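## Task

Pull the black key fob out of the drawer of the small wooden box and set it directly on the table surface, touching nothing but the table. Then close the drawer. The box must stay roughly in its original spot and orientation, and the second item must remain inside the drawer.

## Robot and tools

Robot: two arms, left_arm and right_arm, each with a two-finger gripper and a wrist camera. Fixed cameras are cam_high and cam_low; wrist cameras are cam_left_wrist and cam_right_wrist. All images are 672x504, and calibration data (K, distortion, T_world_to_cam) are supplied for projecting points.

Frame: one scene frame for everything. The origin sits at table-top height, halfway between the nominal arm bases. +x points out over the table, +y toward left_arm, +z up. Actual bases: left_arm at (+0.033, +0.312, +0.044) m, right_arm at (-0.018, -0.308, +0.004) m, both nearly unrotated. Image left/right does not match arm names. On the gripper, the fingers extend along its own +z and spread along its own y. end_effector_position is the point between the finger pads, just under 1 cm behind the tips.

Row format (shared by execute_actions and move): always 16 numbers covering both arms, even if one stays still. First left_arm: x, y, z, qw, qx, qy, qz, opening; then the same eight for right_arm. x, y, z are an absolute target for the gripper point in metres, scene frame. The quaternion is an absolute orientation, w first. Opening runs -1 (shut, 0 mm gap) to +1 (fully open, about 87 mm); 0 gives about 43 mm, +0.5 about 69 mm, -0.5 about 18 mm. To hold an arm still, resend its last reported position and quaternion unchanged every call; to keep a tilt fixed, reuse one constant quaternion rather than the drifting reported one.

execute_actions: actions is a list with zero or one entry. Empty list: just report state, with all cameras shown by default. An action: {"rows": [1 to 15 rows], "steps": n}, each row applied for one 1/30 s step, last row repeated to fill; 15 steps maximum per action, at least 5. It is rejected (nothing sent) if any target lies more than 0.6 m from that arm's last reported position along any gripper axis. A wait: {"steps": n}, n up to 300. The optional cameras list picks images by name, ["all"] for every camera, [] for none.

move: target is one row or a list of up to 15 rows (absolute poses, no 0.6 m limit). Grippers travel in straight lines; all arms finish together; the whole move is capped at 10 s. speed: m/s, 0.002 to 2.9, default 0.25, rotation capped at twice that in rad/s; one value or one per target. blend: corner rounding radius in metres for intermediate targets, 0 means a full stop at each. blocking=false returns about 0.5 s after start while motion continues. Opening changes in the first row are sent immediately; later ones on arrival. Paths do not avoid obstacles or the other arm. The result adds a move: line with the ending (done, off_target, moving, held, fault) and limits (paced = pose clipped, held = steps withheld). done means within 10 mm and 2 degrees; it says nothing about contact.

wait: seconds 0 to 10, sends nothing new, ends early if a running move finishes. stop: brakes the current move (fingers keep moving). zoom_image: camera plus region [x0, y0, x1, y1] in pixels, at most 504 each way, from that camera's latest image. finished_scene: scene number 1 or 2; irreversible, and the next scene's task arrives in its result.

Results: per arm end_effector_position, end_effector_quat_wxyz, Hand target (pose currently being driven toward), grip_measured (same scale as the commanded opening; in Joint positions the gripper is 0 closed to 1 open), joint positions, velocities (may be omitted when negligible), torques (include arm weight; first three wrap at ±28 N m), and motor temperatures. MOTOR HOT appears at 75 °C; at 90 °C the arm folds and idles for the rest of the scene; at 100 °C it collapses. Stretched reach, heavy holds and pushing toward unreachable poses heat motors.

Behaviour: orientation commands are limited to 40 degrees away from the measured one per step; position wins when both can't be met. Friction and gravity leave the gripper low, short or tilted, especially far out, and tiny moves may go nowhere or sideways, so check the reported pose after each move and correct. Reported positions can be off by a few cm. Avoid paths close to an arm's own base (route around it). Joint ranges (rad): waist -2.618 to 3.054, shoulder 0 to 3.142, elbow 0 to 3.142 (straight 2.901), wrist pitch and yaw ±1.571, wrist roll ±2.094.

Gripping: close to about 0.04 below the grip_measured value seen at first contact for a firm grip (about 20 N per pad); less for lighter. Fast closes squeeze harder.

Timing: the simulation keeps running while you think; each action's result is read 5 steps before its end, and those steps finish afterward.

Avoid: arm-to-arm contact or one gripper closing on the other (can fail the scene); strain on camera cables; fast impacts, hard presses, slams; dropping or releasing moving parts; anything leaving the table (fails the task). Keep the box in place and unrotated, pull the drawer gently, and set the item down on open table, not on the box.

Each tool is called after "Emit:" as a command line: name --argument value for each argument, lists and objects as JSON in quotes; but a table of rows of numbers goes row by row, as --pt "numbers of a row", without its own name.

## Session

Emit:
execute_actions --actions '[]'

Scene clock: 0.00 s.
left_arm: end_effector_position=(+0.4027, +0.3305, +0.0641) grip_measured=+1.000 end_effector_quat_wxyz=(+0.526, -0.046, +0.849, -0.029) | right_arm: end_effector_position=(+0.3591, -0.3331, +0.0571) grip_measured=+1.000 end_effector_quat_wxyz=(+0.574, +0.066, +0.812, -0.078)
Joint positions: left_arm=[0.103 1.588 0.372 0.752 0.089 -0.064 1] | right_arm=[0.07 1.528 0.359 0.825 0.241 0.031 1]
Joint velocities: within noise
Joint torques (N m): no reading
Motor temperatures (°C): left_arm=[26 35 37 31 25 28 24] | right_arm=[25 31 31 31 29 29 29]
Heat: left arm: 37 °C; right arm: 31 °C.
Hand target: left_arm +0.4044, +0.3307, +0.0667; +0.528, -0.045, +0.847, -0.029 | right_arm +0.3635, -0.3329, +0.0650; +0.585, +0.067, +0.805, -0.077

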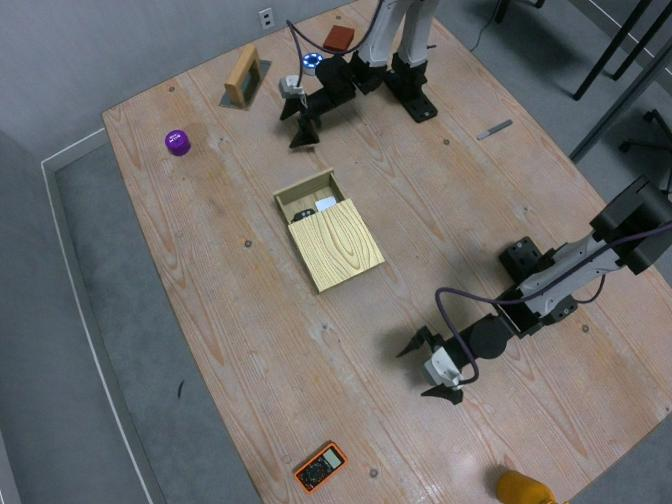

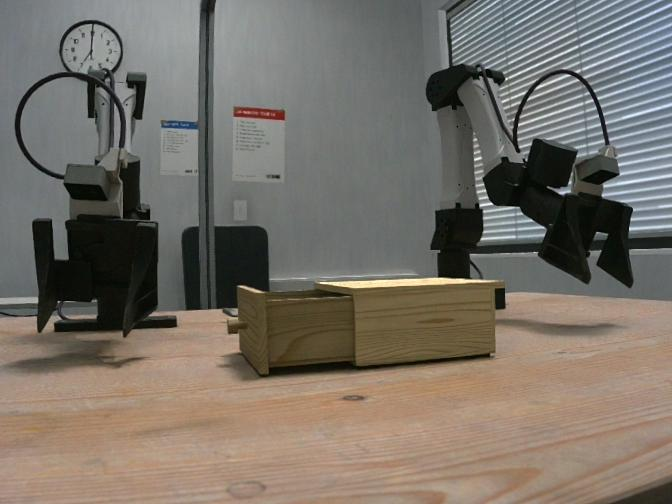

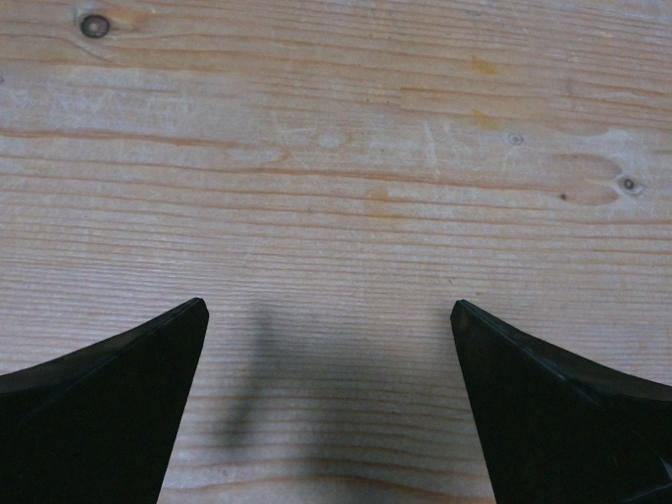

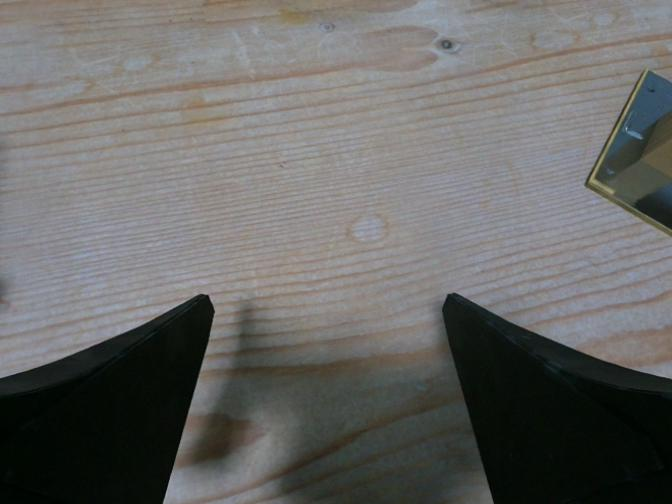

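Emit:
zoom_image --camera "cam_high" --region '[250, 150, 400, 300]'

Emit:
zoom_image --camera "cam_low" --region '[210, 250, 520, 400]'

Scaled by 3.360 from the camera's 672x504 image, which has a finer 960x720 frame.

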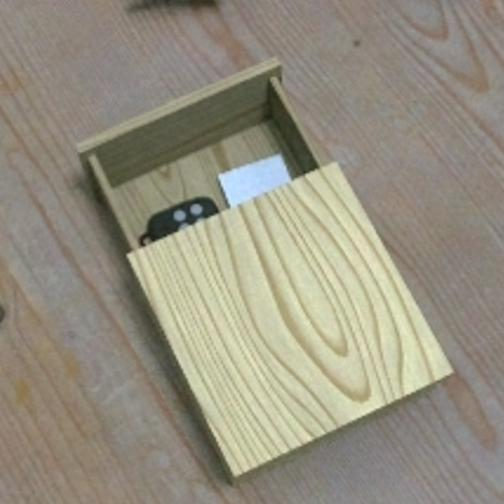

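Scaled by 1.626 from the camera's 672x504 image, which has a finer 960x720 frame.

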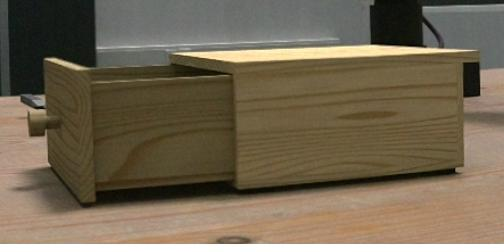

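Emit:
move --target '[0.4027,0.3305,0.0641,0.526,-0.046,0.849,-0.029,1,0.33,-0.15,0.16,0.572,-0.071,0.816,0.05,1]' --cameras '["all"]'

Emit:
zoom_image --camera "cam_right_wrist" --region '[84, 0, 588, 504]'

Scene clock: 3.53 s.
left_arm: end_effector_position=(+0.4027, +0.3305, +0.0641) grip_measured=+1.000 end_effector_quat_wxyz=(+0.526, -0.046, +0.849, -0.029) | right_arm: end_effector_position=(+0.3253, -0.1540, +0.1418) grip_measured=+1.000 end_effector_quat_wxyz=(+0.556, -0.082, +0.826, +0.041)
Joint positions: left_arm=[0.103 1.588 0.372 0.752 0.089 -0.064 1] | right_arm=[0.606 1.239 0.635 0.185 0.37 0.135 1]
Joint torques (N m): left_arm=[0.02 -5.05 5.45 2.29 0.02 0.15] | right_arm=[0.69 -4.71 11.48 1.65 0.14 -0.04]
Heat: left arm: 38 °C; right arm: 32 °C.
Hand target: left_arm +0.4026, +0.3305, +0.0641; +0.526, -0.046, +0.849, -0.029 | right_arm +0.3296, -0.1502, +0.1599; +0.572, -0.071, +0.816, +0.050
Off the commanded pose: left_arm 0.000 m, 0 deg | right_arm 0.019 m, 3 deg.
Kept back: nothing.
move: off_target (right_arm)
camera_calibration:
cam_right_wrist: T_world_to_cam=[[0.191407, -0.980627, 0.0416366, -0.221019], [-0.934479, -0.195046, -0.297835, 0.335834], [0.300186, 0.0180992, -0.953709, 0.180515], [0, 0, 0, 1]] pos_world=[0.301947, -0.154502, 0.281384]

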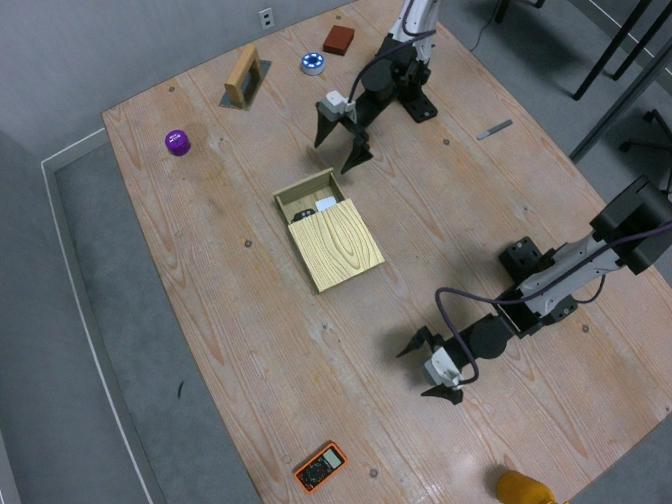

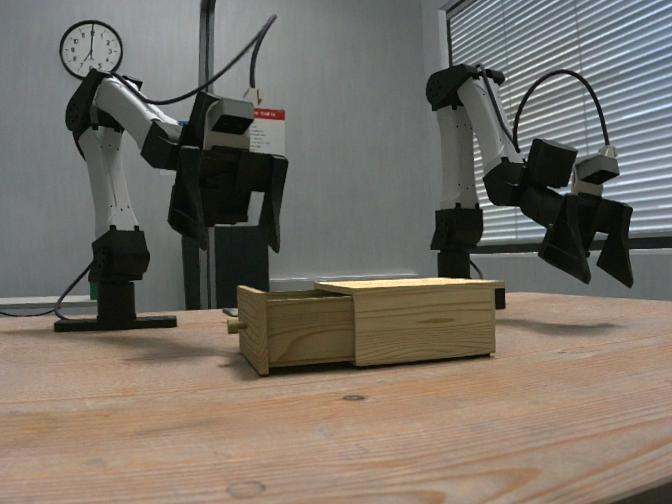

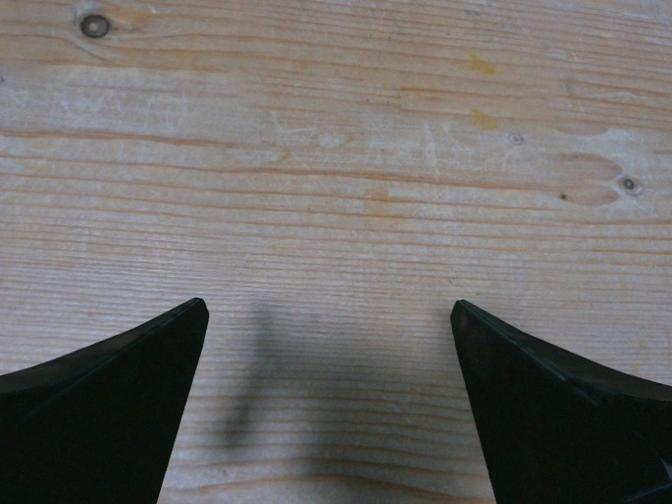

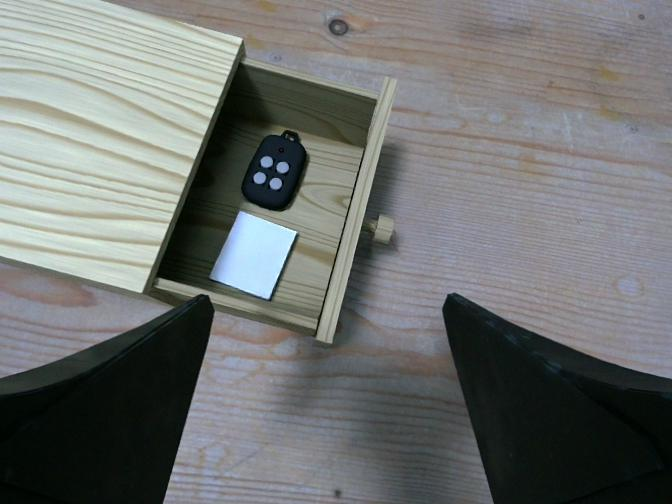

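Scaled by 1.000.

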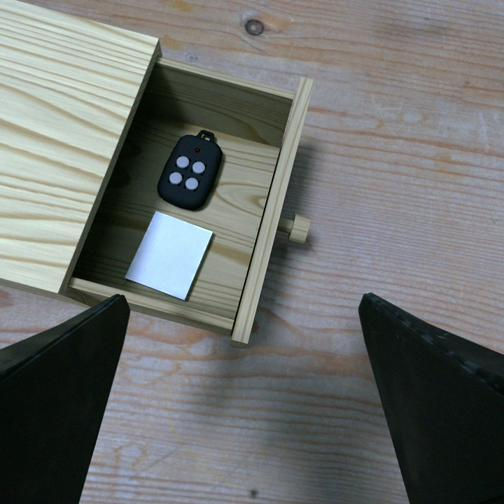

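Emit:
zoom_image --camera "cam_low" --region '[140, 70, 340, 270]'

Emit:
zoom_image --camera "cam_high" --region '[270, 60, 400, 190]'

Scaled by 2.520 from the camera's 672x504 image, which has a finer 960x720 frame.

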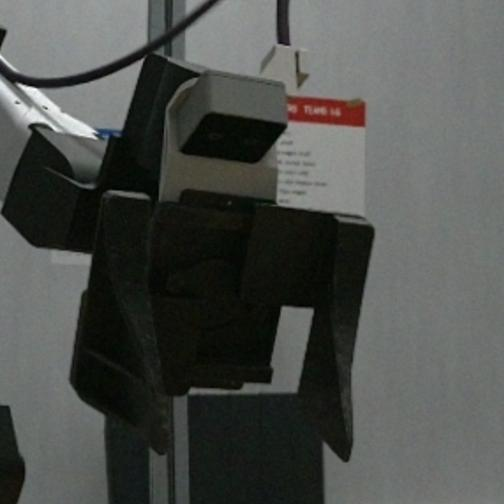

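Scaled by 3.877 from the camera's 672x504 image, which has a finer 960x720 frame.

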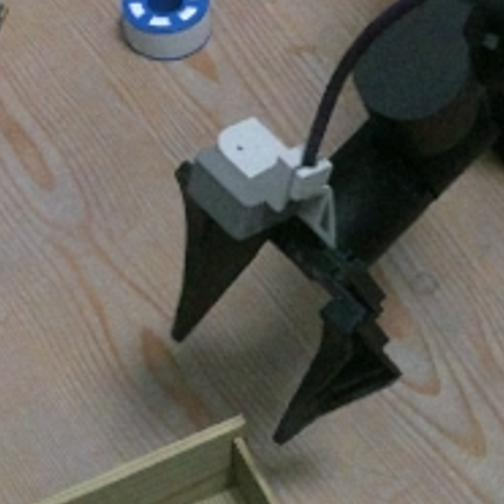

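Emit:
move --target '[0.4027,0.3305,0.0641,0.526,-0.046,0.849,-0.029,1,0.425,-0.132,0.15,0.1305,0.017,0.9914,-0.002,-1]' --cameras '["all"]'

Scene clock: 7.77 s.
left_arm: end_effector_position=(+0.4027, +0.3305, +0.0641) grip_measured=+1.000 end_effector_quat_wxyz=(+0.526, -0.046, +0.849, -0.029) | right_arm: end_effector_position=(+0.4217, -0.1321, +0.1535) grip_measured=-0.973 end_effector_quat_wxyz=(+0.142, +0.010, +0.990, -0.002)
Joint positions: left_arm=[0.103 1.588 0.372 0.752 0.089 -0.064 1] | right_arm=[0.418 2.458 2.72 -1.569 0.113 0.393 0.013]
Joint torques (N m): left_arm=[0.03 -5 5.39 2.29 0.03 0.14] | right_arm=[-0.4 -9.11 9.92 0.58 0.03 -0.04]
Heat: left arm: 38 °C; right arm: 33 °C.
Hand target: left_arm +0.4026, +0.3305, +0.0641; +0.526, -0.046, +0.849, -0.029 | right_arm +0.4246, -0.1321, +0.1497; +0.140, +0.017, +0.990, +0.002
Off the commanded pose: left_arm 0.000 m, 0 deg | right_arm 0.005 m, 2 deg.
joint sent to its limit (right arm) — joint 4 (wrist pitch), lower limit.
Kept back: nothing.
move: done
camera_calibration:
cam_right_wrist: T_world_to_cam=[[0.000102473, -0.999987, 0.00501547, -0.134712], [-0.829193, 0.0027185, 0.558956, 0.283957], [-0.558963, -0.00421607, -0.829182, 0.502565], [0, 0, 0, 1]] pos_world=[0.516384, -0.133364, 0.258674]

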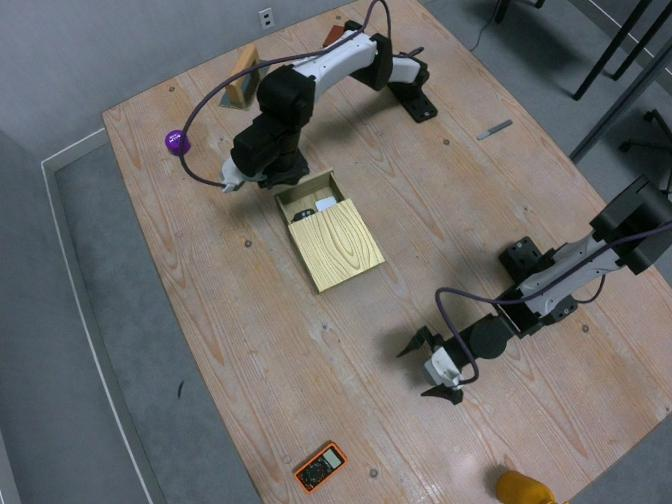

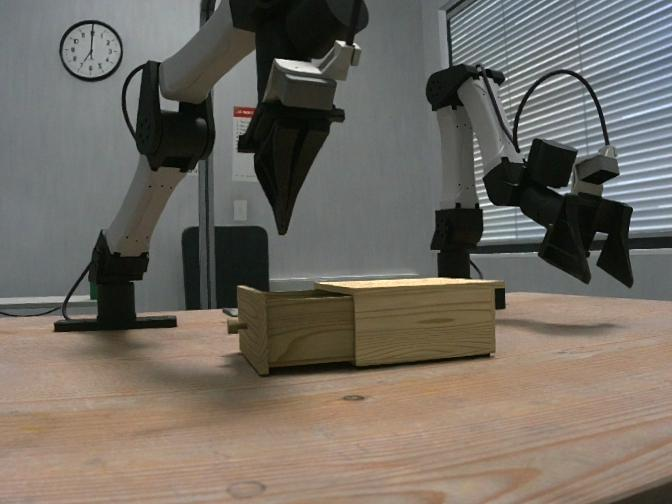

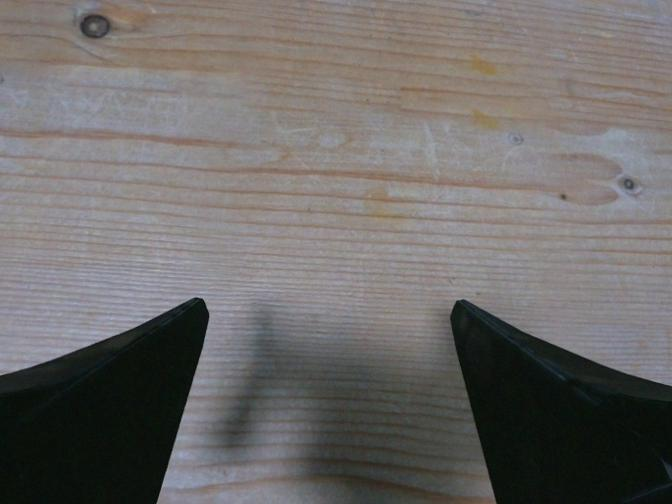

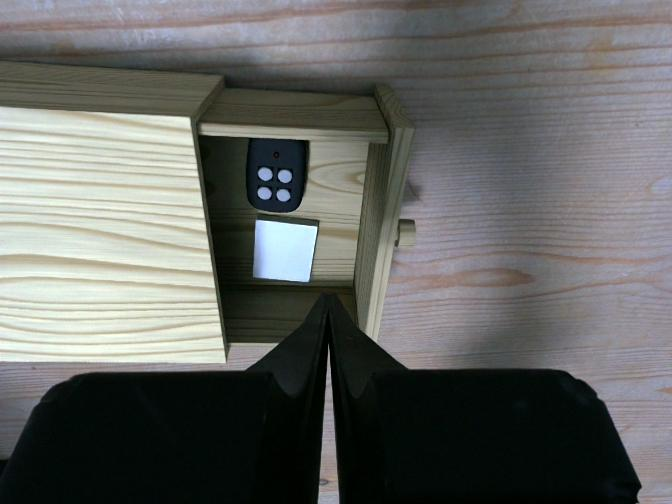

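Emit:
move --pt "0.4027 0.3305 0.0641 0.526 -0.046 0.849 -0.029 1 0.405 -0.136 0.10 0.1736 0.017 0.985 -0.003 -1" --pt "0.4027 0.3305 0.0641 0.526 -0.046 0.849 -0.029 1 0.405 -0.137 0.042 0.1736 0.017 0.985 -0.003 -1" --speed '[0.2,0.12]' --blend '[0.01,0]' --cameras '["cam_low","cam_right_wrist"]'

Scene clock: 9.60 s.
left_arm: end_effector_position=(+0.4027, +0.3305, +0.0641) grip_measured=+1.000 end_effector_quat_wxyz=(+0.526, -0.046, +0.849, -0.029) | right_arm: end_effector_position=(+0.3932, -0.1367, +0.0321) grip_measured=-0.973 end_effector_quat_wxyz=(+0.140, +0.013, +0.990, -0.008)
Joint positions: left_arm=[0.103 1.588 0.372 0.752 0.089 -0.064 1] | right_arm=[0.436 2.188 1.755 -0.886 0.128 0.416 0.013]
Joint torques (N m): left_arm=[-0.02 -4.94 5.41 2.3 0.02 0.15] | right_arm=[-0.29 -12.21 6.04 1.16 0.26 -0.14]
Heat: left arm: 38 °C; right arm: 33 °C.
Hand target: left_arm +0.4026, +0.3305, +0.0641; +0.526, -0.046, +0.849, -0.029 | right_arm +0.4047, -0.1370, +0.0425; +0.173, +0.017, +0.985, -0.003
Off the commanded pose: left_arm 0.000 m, 0 deg | right_arm 0.015 m, 4 deg.
Kept back: nothing.
move: off_target (right_arm)
camera_calibration:
cam_right_wrist: T_world_to_cam=[[-0.00698293, -0.999834, 0.0168223, -0.136238], [-0.826385, 0.0152423, 0.562899, 0.328638], [-0.563062, -0.00997097, -0.826354, 0.386727], [0, 0, 0, 1]] pos_world=[0.488381, -0.137369, 0.136875]
Images, in order (width x height): cam_low 672x504, cam_right_wrist 672x504.

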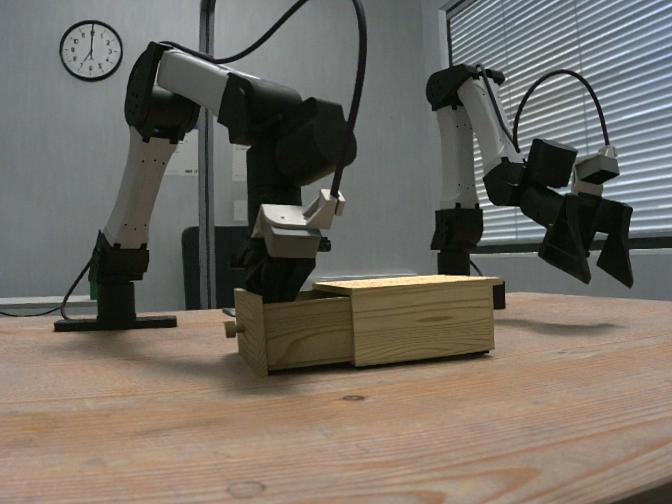

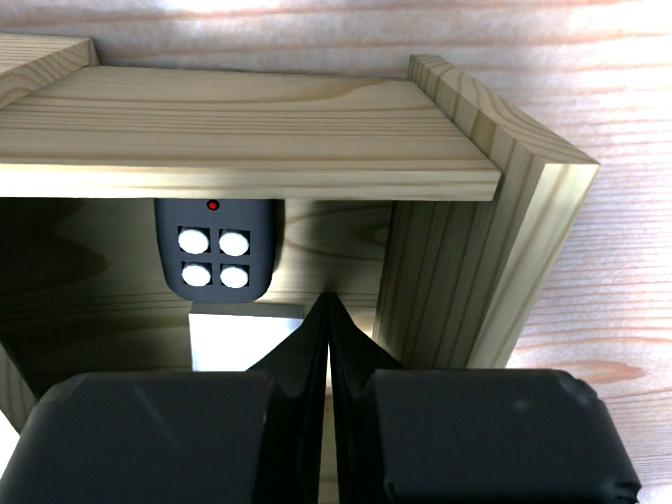

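Emit:
move --target '[0.4027,0.3305,0.0641,0.526,-0.046,0.849,-0.029,1,0.405,-0.177,0.045,0.1736,0.017,0.985,-0.003,-1]' --speed 0.08 --cameras '["cam_high","cam_low","cam_right_wrist"]'

Scene clock: 10.70 s.
left_arm: end_effector_position=(+0.4027, +0.3305, +0.0641) grip_measured=+1.000 end_effector_quat_wxyz=(+0.526, -0.046, +0.849, -0.029) | right_arm: end_effector_position=(+0.4020, -0.1627, +0.0328) grip_measured=-0.973 end_effector_quat_wxyz=(+0.157, +0.019, +0.987, +0.008)
Joint positions: left_arm=[0.103 1.588 0.372 0.752 0.089 -0.064 1] | right_arm=[0.365 2.138 1.671 -0.803 0.092 0.359 0.013]
Joint torques (N m): left_arm=[0.02 -5 5.46 2.3 0.02 0.15] | right_arm=[-1.83 -12.62 5.86 0.76 0.37 -0.4]
Heat: left arm: 38 °C; right arm: 33 °C.
Hand target: left_arm +0.4026, +0.3305, +0.0641; +0.526, -0.046, +0.849, -0.029 | right_arm +0.4049, -0.1768, +0.0447; +0.173, +0.017, +0.985, -0.003
Off the commanded pose: left_arm 0.000 m, 0 deg | right_arm 0.019 m, 2 deg.
Kept back: nothing.
move: off_target (right_arm)
camera_calibration:
cam_right_wrist: T_world_to_cam=[[-0.0145471, -0.999741, -0.017522, -0.158064], [-0.84508, 0.00292634, 0.534632, 0.342299], [-0.534442, 0.0225848, -0.844903, 0.386408], [0, 0, 0, 1]] pos_world=[0.493483, -0.167751, 0.140704]
Images, in order (width x height): cam_high 672x504, cam_low 672x504, cam_right_wrist 672x504.

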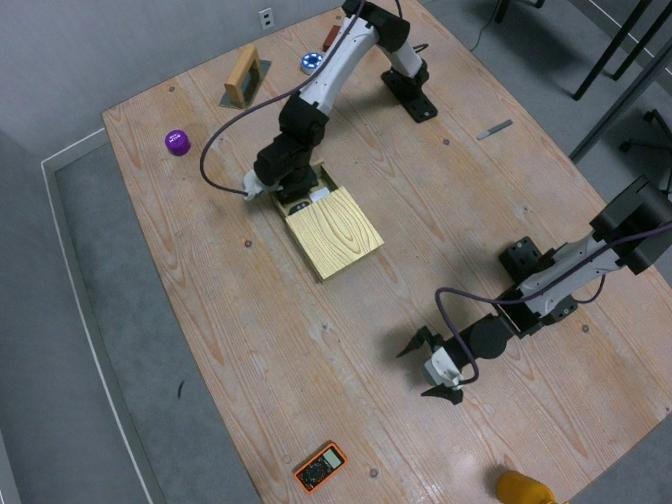

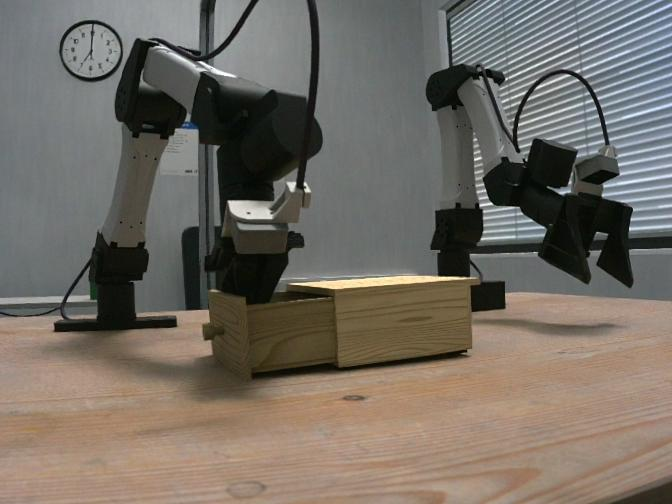

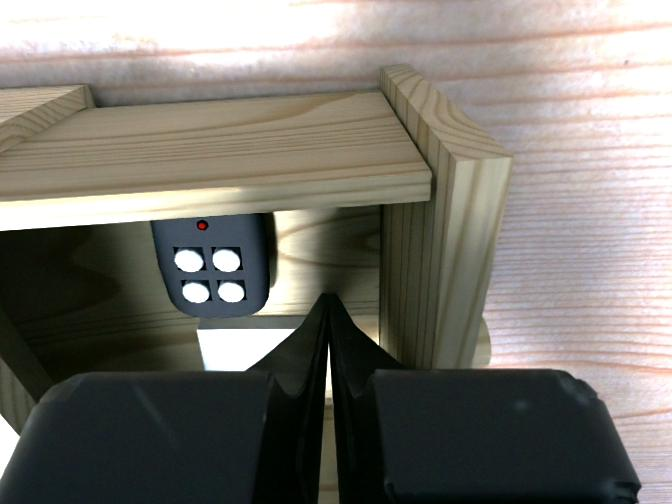

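Emit:
move --pt "0.4027 0.3305 0.0641 0.526 -0.046 0.849 -0.029 1 0.405 -0.158 0.06 0.157 0.017 0.987 0.0 -1" --pt "0.4027 0.3305 0.0641 0.526 -0.046 0.849 -0.029 1 0.42 -0.124 0.115 0.157 0.037 0.985 0.065 -1" --pt "0.4027 0.3305 0.0641 0.526 -0.046 0.849 -0.029 1 0.42 -0.124 0.115 0.157 0.037 0.985 0.065 0.1" --blend '[0.01,0,0]' --cameras '["cam_low","cam_right_wrist"]'

Scene clock: 13.13 s.
left_arm: end_effector_position=(+0.4027, +0.3305, +0.0641) grip_measured=+1.000 end_effector_quat_wxyz=(+0.526, -0.046, +0.849, -0.029) | right_arm: end_effector_position=(+0.4169, -0.1304, +0.1142) grip_measured=+0.100 end_effector_quat_wxyz=(+0.156, +0.036, +0.985, +0.059)
Joint positions: left_arm=[0.103 1.588 0.372 0.752 0.089 -0.064 1] | right_arm=[0.384 2.189 2.068 -1.115 0.01 0.426 0.55]
Joint torques (N m): left_arm=[0.06 -5 5.39 2.3 0.02 0.15] | right_arm=[0.76 -8.81 10.81 0.71 -0.04 -0.07]
Heat: left arm: 38 °C; right arm: 34 °C.
Hand target: left_arm +0.4026, +0.3305, +0.0641; +0.526, -0.046, +0.849, -0.029 | right_arm +0.4198, -0.1241, +0.1150; +0.157, +0.037, +0.985, +0.065
Off the commanded pose: left_arm 0.000 m, 0 deg | right_arm 0.007 m, 1 deg.
Kept back: nothing.
move: done
camera_calibration:
cam_right_wrist: T_world_to_cam=[[-0.0334013, -0.991888, -0.122648, -0.103233], [-0.846355, -0.0371979, 0.531319, 0.307031], [-0.531571, 0.121551, -0.838247, 0.473336], [0, 0, 0, 1]] pos_world=[0.508021, -0.148509, 0.220979]
Images, in order (width x height): cam_low 672x504, cam_right_wrist 672x504.

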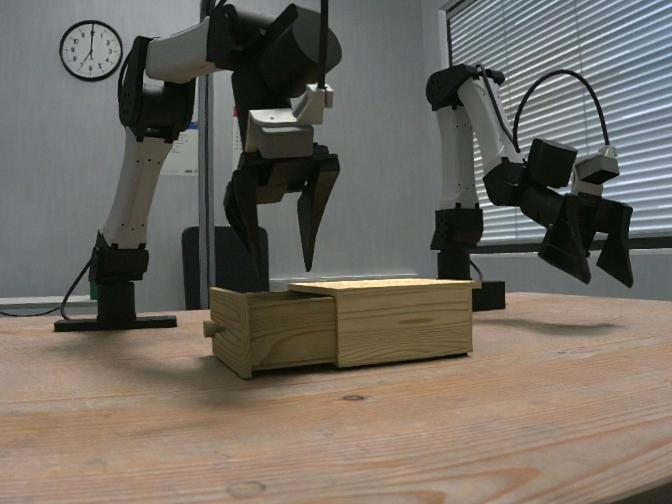

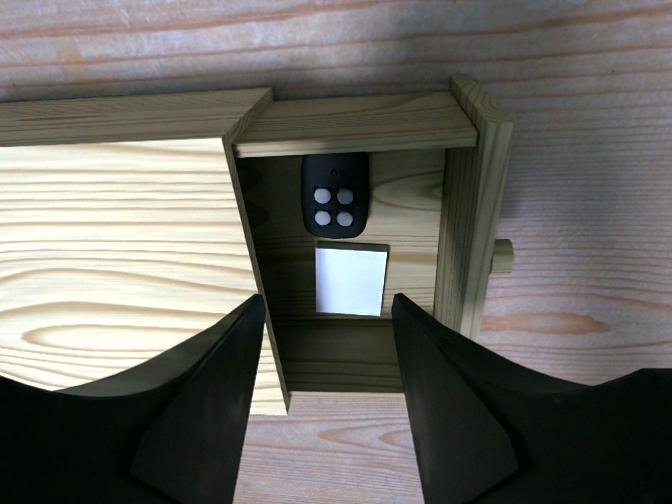

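Emit:
move --pt "0.4027 0.3305 0.0641 0.526 -0.046 0.849 -0.029 1 0.423 -0.115 0.08 0.157 0.037 0.985 0.065 0.1" --pt "0.4027 0.3305 0.0641 0.526 -0.046 0.849 -0.029 1 0.425 -0.115 0.042 0.165 0.037 0.984 0.065 0.1" --speed '[0.15,0.1]' --cameras '["cam_low","cam_right_wrist"]'

Scene clock: 15.03 s.
left_arm: end_effector_position=(+0.4027, +0.3305, +0.0641) grip_measured=+1.000 end_effector_quat_wxyz=(+0.526, -0.046, +0.849, -0.029) | right_arm: end_effector_position=(+0.4172, -0.1328, +0.0519) grip_measured=+0.100 end_effector_quat_wxyz=(+0.155, +0.040, +0.986, +0.040)
Joint positions: left_arm=[0.103 1.588 0.372 0.752 0.089 -0.064 1] | right_arm=[0.392 2.205 1.852 -0.9 0.046 0.435 0.55]
Joint torques (N m): left_arm=[0.09 -5 5.44 2.3 0.03 0.15] | right_arm=[1.52 -8.57 6.98 1.38 -0.29 0.02]
Heat: left arm: 38 °C; right arm: 35 °C.
Hand target: left_arm +0.4026, +0.3305, +0.0641; +0.526, -0.046, +0.849, -0.029 | right_arm +0.4240, -0.1155, +0.0429; +0.164, +0.037, +0.984, +0.065
Off the commanded pose: left_arm 0.000 m, 0 deg | right_arm 0.022 m, 3 deg.
Kept back: nothing.
move: off_target (right_arm)
camera_calibration:
cam_right_wrist: T_world_to_cam=[[-0.0458183, -0.995158, -0.0869533, -0.110222], [-0.843673, -0.00805975, 0.536798, 0.342747], [-0.534899, 0.0979553, -0.839218, 0.419916], [0, 0, 0, 1]] pos_world=[0.508729, -0.148059, 0.158832]
Images, in order (width x height): cam_low 672x504, cam_right_wrist 672x504.

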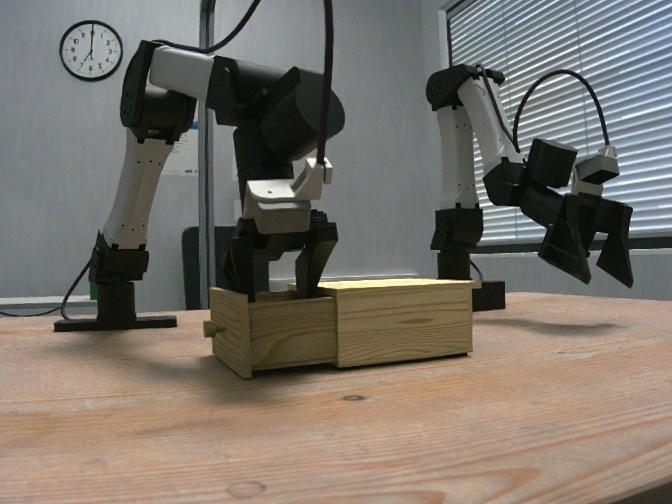

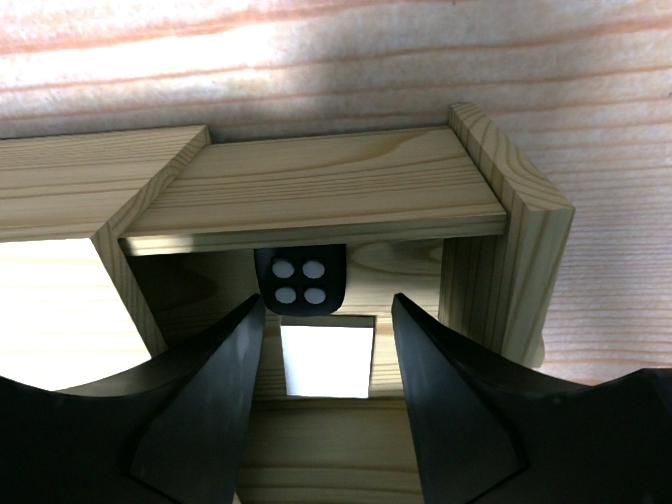

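Emit:
zoom_image --camera "cam_low" --region '[190, 200, 370, 335]'

Emit:
zoom_image --camera "cam_right_wrist" --region '[60, 200, 564, 504]'

Scaled by 2.800 from the camera's 672x504 image, which has a finer 960x720 frame.

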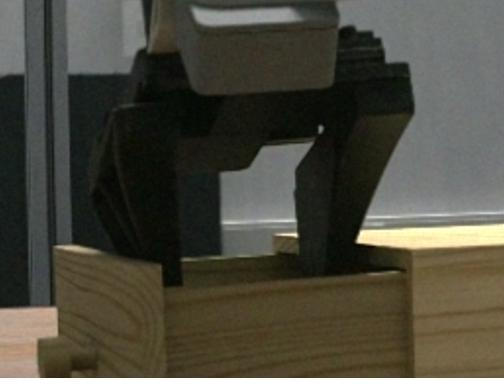

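Scaled by 1.000.

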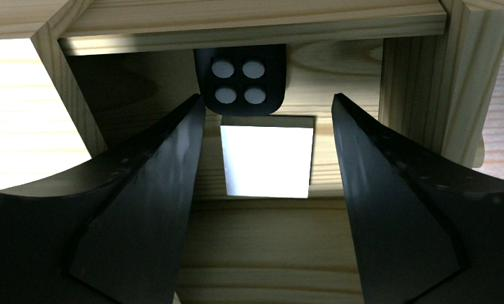

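Emit:
move --pt "0.4027 0.3305 0.0641 0.526 -0.046 0.849 -0.029 1 0.42 -0.118 0.1 0.122 0.04 0.985 0.1 0.1" --pt "0.4027 0.3305 0.0641 0.526 -0.046 0.849 -0.029 1 0.42 -0.118 0.1 0.122 0.04 0.985 0.1 0.0" --cameras '["cam_low","cam_right_wrist"]'

Scene clock: 19.10 s.
left_arm: end_effector_position=(+0.4027, +0.3305, +0.0641) grip_measured=+1.000 end_effector_quat_wxyz=(+0.526, -0.046, +0.849, -0.029) | right_arm: end_effector_position=(+0.4151, -0.1198, +0.0997) grip_measured=+0.000 end_effector_quat_wxyz=(+0.121, +0.039, +0.987, +0.095)
Joint positions: left_arm=[0.103 1.588 0.372 0.752 0.089 -0.064 1] | right_arm=[0.37 2.239 2.09 -1.124 -0.087 0.433 0.5]
Joint torques (N m): left_arm=[0.01 -4.92 5.42 2.3 0.03 0.13] | right_arm=[-0.36 -8.9 10.97 0.65 -0.09 -0.17]
Motor temperatures (°C): left_arm=[26 37 38 36 25 28 24] | right_arm=[25 35 33 32 28 29 29]
Heat: left arm: 38 °C; right arm: 35 °C.
Hand target: left_arm +0.4026, +0.3305, +0.0641; +0.526, -0.046, +0.849, -0.029 | right_arm +0.4199, -0.1181, +0.1000; +0.123, +0.040, +0.987, +0.100
Off the commanded pose: left_arm 0.000 m, 0 deg | right_arm 0.005 m, 1 deg.
Kept back: nothing.
move: done
camera_calibration:
cam_right_wrist: T_world_to_cam=[[-0.0343768, -0.980235, -0.194829, -0.0854949], [-0.808243, -0.0873967, 0.582327, 0.286691], [-0.587844, 0.177488, -0.789264, 0.484087], [0, 0, 0, 1]] pos_world=[0.513345, -0.144669, 0.198467]
Images, in order (width x height): cam_low 672x504, cam_right_wrist 672x504.

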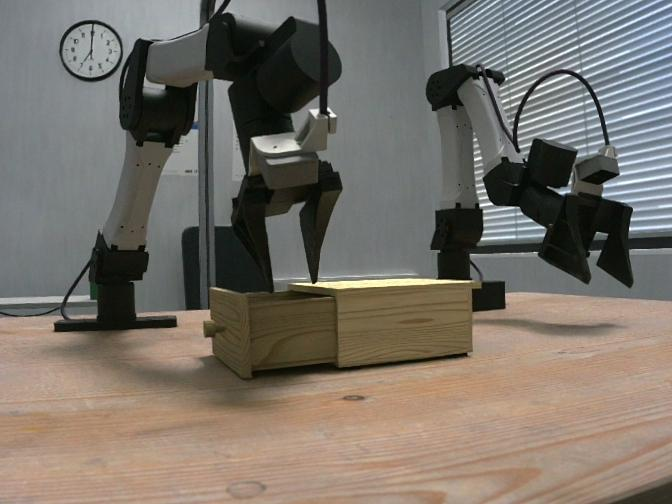

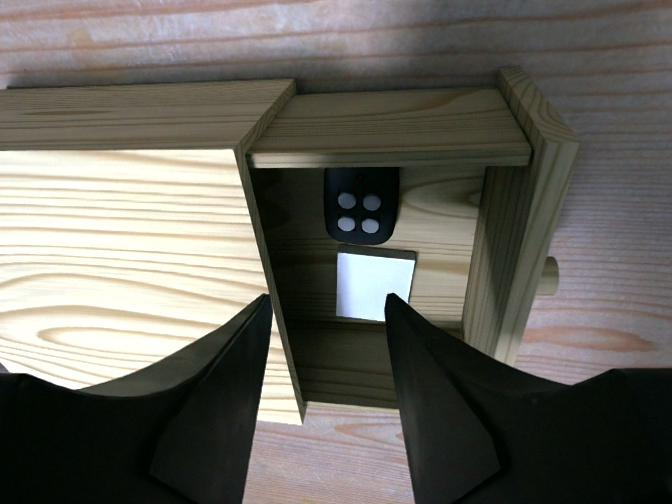

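Emit:
zoom_image --camera "cam_low" --region '[200, 150, 370, 320]'

Emit:
zoom_image --camera "cam_right_wrist" --region '[168, 200, 568, 504]'

Scaled by 2.965 from the camera's 672x504 image, which has a finer 960x720 frame.

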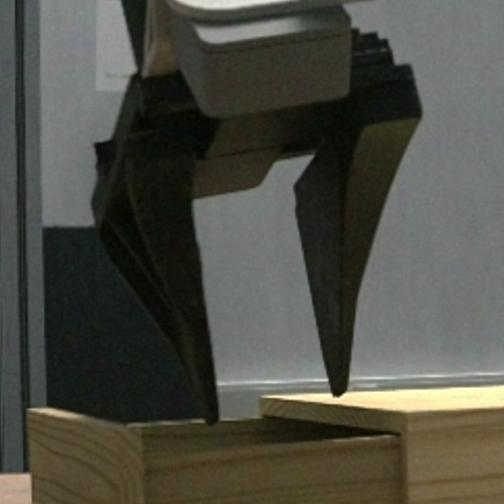

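Scaled by 1.260 from the camera's 672x504 image, which has a finer 960x720 frame.

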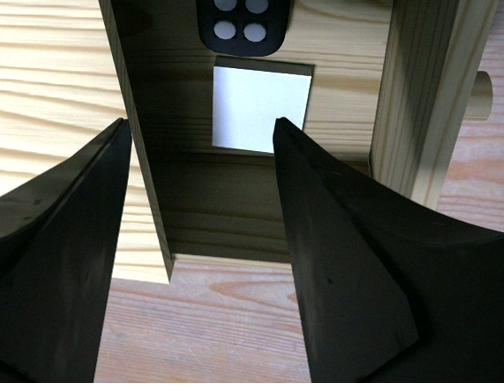

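Emit:
move --pt "0.4027 0.3305 0.0641 0.526 -0.046 0.849 -0.029 1 0.42 -0.098 0.1 0.119 0.05 0.968 0.214 -1" --pt "0.4027 0.3305 0.0641 0.526 -0.046 0.849 -0.029 1 0.422 -0.089 0.038 0.119 0.05 0.968 0.214 -1" --speed '[0.2,0.1]' --cameras '["cam_low","cam_right_wrist"]'

Scene clock: 22.67 s.
left_arm: end_effector_position=(+0.4027, +0.3305, +0.0641) grip_measured=+1.000 end_effector_quat_wxyz=(+0.526, -0.046, +0.849, -0.029) | right_arm: end_effector_position=(+0.4170, -0.0961, +0.0387) grip_measured=-0.973 end_effector_quat_wxyz=(+0.108, +0.052, +0.971, +0.205)
Joint positions: left_arm=[0.103 1.588 0.372 0.752 0.089 -0.064 1] | right_arm=[0.336 2.239 1.792 -0.763 -0.305 0.469 0.013]
Joint torques (N m): left_arm=[0.03 -5 5.38 2.3 0.03 0.14] | right_arm=[0.98 -10.26 7.25 1.19 -0.22 -0.05]
Heat: left arm: 39 °C; right arm: 37 °C.
Hand target: left_arm +0.4026, +0.3305, +0.0641; +0.526, -0.046, +0.849, -0.029 | right_arm +0.4218, -0.0891, +0.0382; +0.119, +0.050, +0.968, +0.214
Off the commanded pose: left_arm 0.000 m, 0 deg | right_arm 0.009 m, 2 deg.
Kept back: nothing.
move: done
camera_calibration:
cam_right_wrist: T_world_to_cam=[[-0.036873, -0.912383, -0.407674, -0.058349], [-0.798174, -0.218578, 0.561374, 0.30979], [-0.601297, 0.346095, -0.720181, 0.45201], [0, 0, 0, 1]] pos_world=[0.516907, -0.141962, 0.127833]
Images, in order (width x height): cam_low 672x504, cam_right_wrist 672x504.

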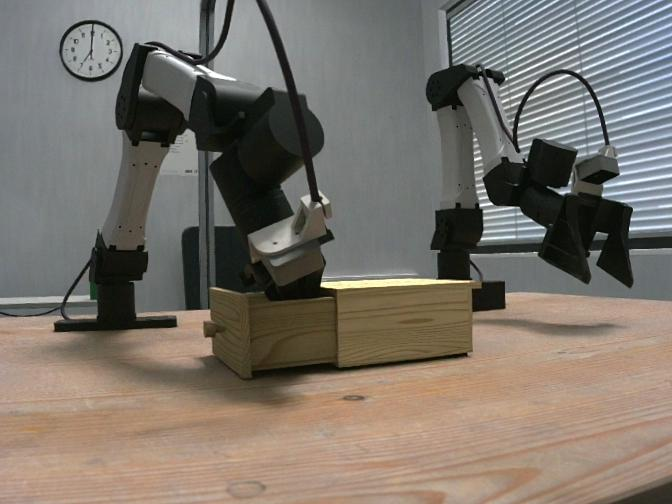

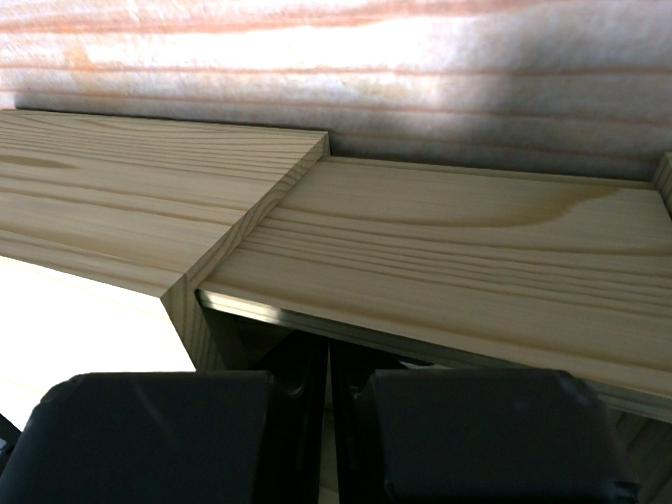

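Emit:
move --pt "0.4027 0.3305 0.0641 0.526 -0.046 0.849 -0.029 1 0.422 -0.080 0.038 0.119 0.05 0.962 0.24 -1" --pt "0.4027 0.3305 0.0641 0.526 -0.046 0.849 -0.029 1 0.422 -0.080 0.015 0.119 0.05 0.962 0.24 -1" --speed 0.08 --cameras '["cam_low","cam_high","cam_right_wrist"]'

Scene clock: 24.20 s.
left_arm: end_effector_position=(+0.4027, +0.3305, +0.0641) grip_measured=+1.000 end_effector_quat_wxyz=(+0.526, -0.046, +0.849, -0.029) | right_arm: end_effector_position=(+0.4199, -0.0921, +0.0345) grip_measured=-0.974 end_effector_quat_wxyz=(+0.113, +0.052, +0.963, +0.239)
Joint positions: left_arm=[0.103 1.588 0.372 0.752 0.089 -0.064 1] | right_arm=[0.32 2.234 1.74 -0.68 -0.369 0.474 0.013]
Joint torques (N m): left_arm=[0.01 -4.97 5.42 2.3 0.01 0.15] | right_arm=[2.52 -8.03 4.68 1.6 -0.11 0.02]
Heat: left arm: 39 °C; right arm: 37 °C.
Hand target: left_arm +0.4026, +0.3305, +0.0641; +0.526, -0.046, +0.849, -0.029 | right_arm +0.4208, -0.0807, +0.0159; +0.118, +0.050, +0.962, +0.240
Off the commanded pose: left_arm 0.000 m, 0 deg | right_arm 0.023 m, 1 deg.
Kept back: nothing.
move: off_target (right_arm)
camera_calibration:
cam_right_wrist: T_world_to_cam=[[-0.0265368, -0.882333, -0.469877, -0.0556603], [-0.805467, -0.259512, 0.532801, 0.315632], [-0.592047, 0.392609, -0.703803, 0.449232], [0, 0, 0, 1]] pos_world=[0.51872, -0.143573, 0.121848]
Images, in order (width x height): cam_high 672x504, cam_low 672x504, cam_right_wrist 672x504.

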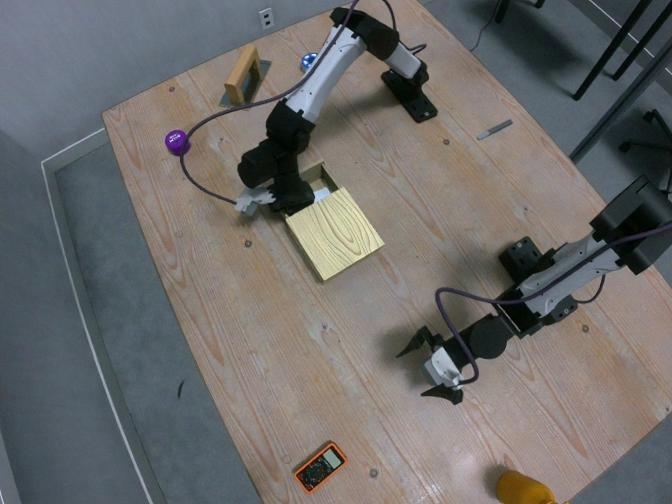

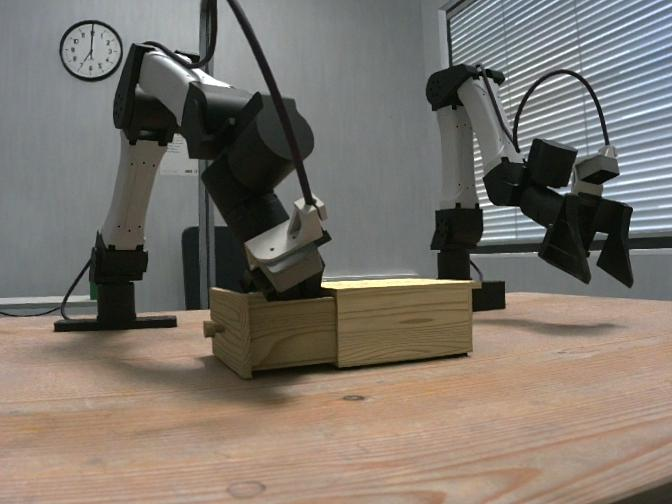

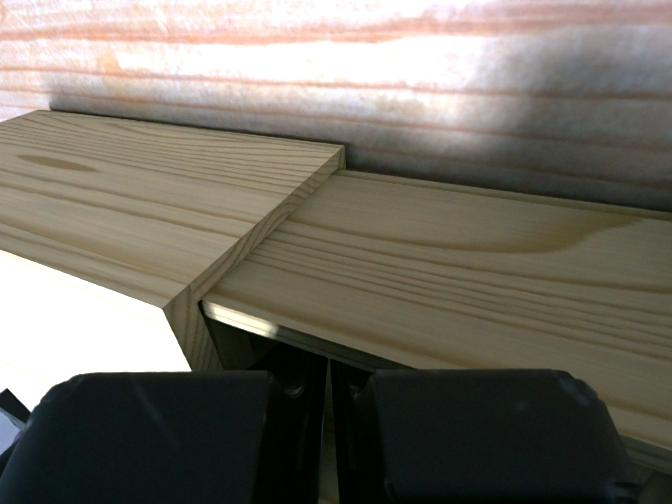

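Emit:
move --pt "0.4027 0.3305 0.0641 0.526 -0.046 0.849 -0.029 1 0.423 -0.118 0.018 0.119 0.05 0.962 0.24 -1" --pt "0.4027 0.3305 0.0641 0.526 -0.046 0.849 -0.029 1 0.42 -0.131 0.095 0.122 0.04 0.987 0.05 -1" --pt "0.4027 0.3305 0.0641 0.526 -0.046 0.849 -0.029 1 0.42 -0.131 0.095 0.122 0.04 0.987 0.05 0.1" --speed '[0.08,0.2,0.2]' --cameras '["cam_low","cam_right_wrist"]'

Scene clock: 27.50 s.
left_arm: end_effector_position=(+0.4027, +0.3305, +0.0641) grip_measured=+1.000 end_effector_quat_wxyz=(+0.526, -0.046, +0.849, -0.029) | right_arm: end_effector_position=(+0.4147, -0.1329, +0.0949) grip_measured=+0.100 end_effector_quat_wxyz=(+0.117, +0.041, +0.991, +0.054)
Joint positions: left_arm=[0.103 1.588 0.372 0.752 0.089 -0.064 1] | right_arm=[0.372 2.263 2.123 -1.172 -0.012 0.426 0.55]
Joint torques (N m): left_arm=[0.01 -4.98 5.41 2.3 0.02 0.15] | right_arm=[0.51 -8.95 11.06 0.6 0.12 -0.11]
Heat: left arm: 39 °C; right arm: 37 °C.
Hand target: left_arm +0.4026, +0.3305, +0.0641; +0.526, -0.046, +0.849, -0.029 | right_arm +0.4198, -0.1310, +0.0950; +0.123, +0.040, +0.990, +0.050
Off the commanded pose: left_arm 0.000 m, 0 deg | right_arm 0.006 m, 1 deg.
Kept back: nothing.
move: done
camera_calibration:
cam_right_wrist: T_world_to_cam=[[-0.0479453, -0.992372, -0.113576, -0.103055], [-0.801746, -0.0295828, 0.596932, 0.291552], [-0.595738, 0.119679, -0.794212, 0.478452], [0, 0, 0, 1]] pos_world=[0.513841, -0.150905, 0.194251]
Images, in order (width x height): cam_low 672x504, cam_right_wrist 672x504.

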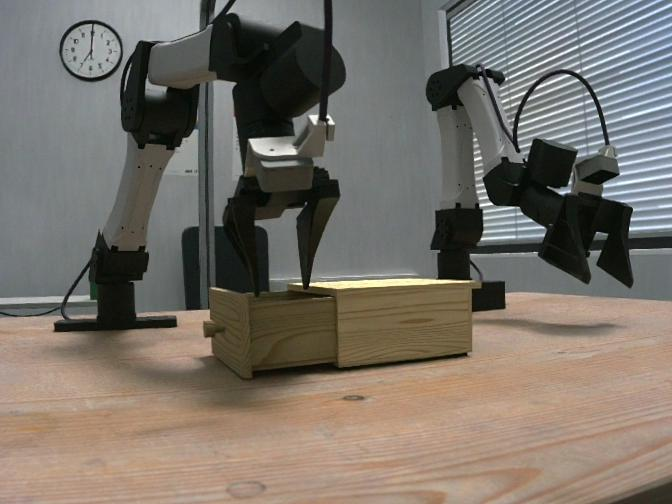

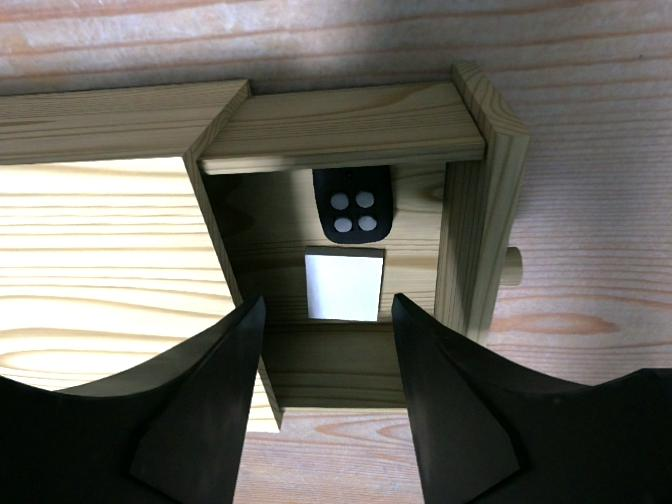

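Emit:
move --target '[0.4027,0.3305,0.0641,0.526,-0.046,0.849,-0.029,1,0.423,-0.133,0.036,0.13,0.04,0.990,0.035,0.1]' --speed 0.1 --cameras '["cam_low","cam_right_wrist"]'

Scene clock: 28.83 s.
left_arm: end_effector_position=(+0.4027, +0.3305, +0.0641) grip_measured=+1.000 end_effector_quat_wxyz=(+0.526, -0.046, +0.849, -0.029) | right_arm: end_effector_position=(+0.4166, -0.1366, +0.0477) grip_measured=+0.100 end_effector_quat_wxyz=(+0.122, +0.041, +0.991, +0.039)
Joint positions: left_arm=[0.103 1.588 0.372 0.752 0.089 -0.064 1] | right_arm=[0.375 2.268 1.946 -0.994 0.02 0.425 0.55]
Joint torques (N m): left_arm=[0.08 -4.98 5.46 2.3 0.02 0.15] | right_arm=[0.95 -8.76 6.86 1.07 0.2 -0.11]
Heat: left arm: 39 °C; right arm: 37 °C.
Hand target: left_arm +0.4026, +0.3305, +0.0641; +0.526, -0.046, +0.849, -0.029 | right_arm +0.4225, -0.1332, +0.0362; +0.130, +0.040, +0.990, +0.035
Off the commanded pose: left_arm 0.000 m, 0 deg | right_arm 0.014 m, 1 deg.
Kept back: nothing.
move: off_target (right_arm)
camera_calibration:
cam_right_wrist: T_world_to_cam=[[-0.0516107, -0.995181, -0.0833777, -0.112287], [-0.806159, -0.00776123, 0.591648, 0.326244], [-0.589443, 0.0977511, -0.801874, 0.437289], [0, 0, 0, 1]] pos_world=[0.514966, -0.151959, 0.148267]
Images, in order (width x height): cam_low 672x504, cam_right_wrist 672x504.

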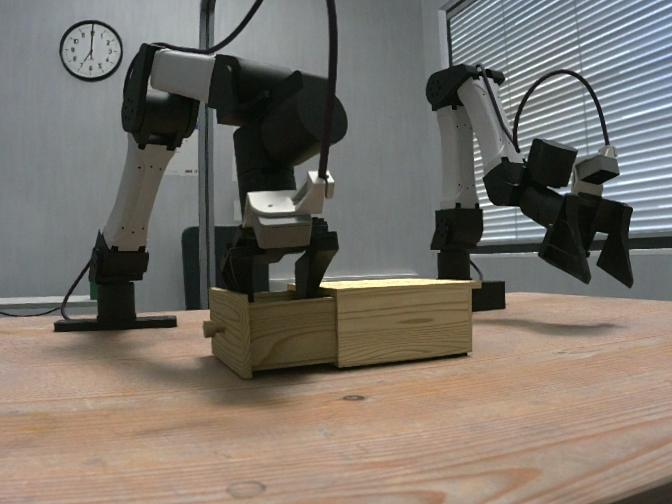

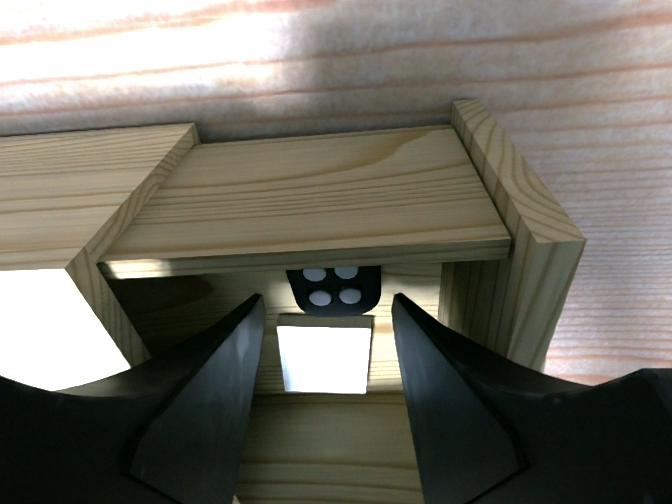

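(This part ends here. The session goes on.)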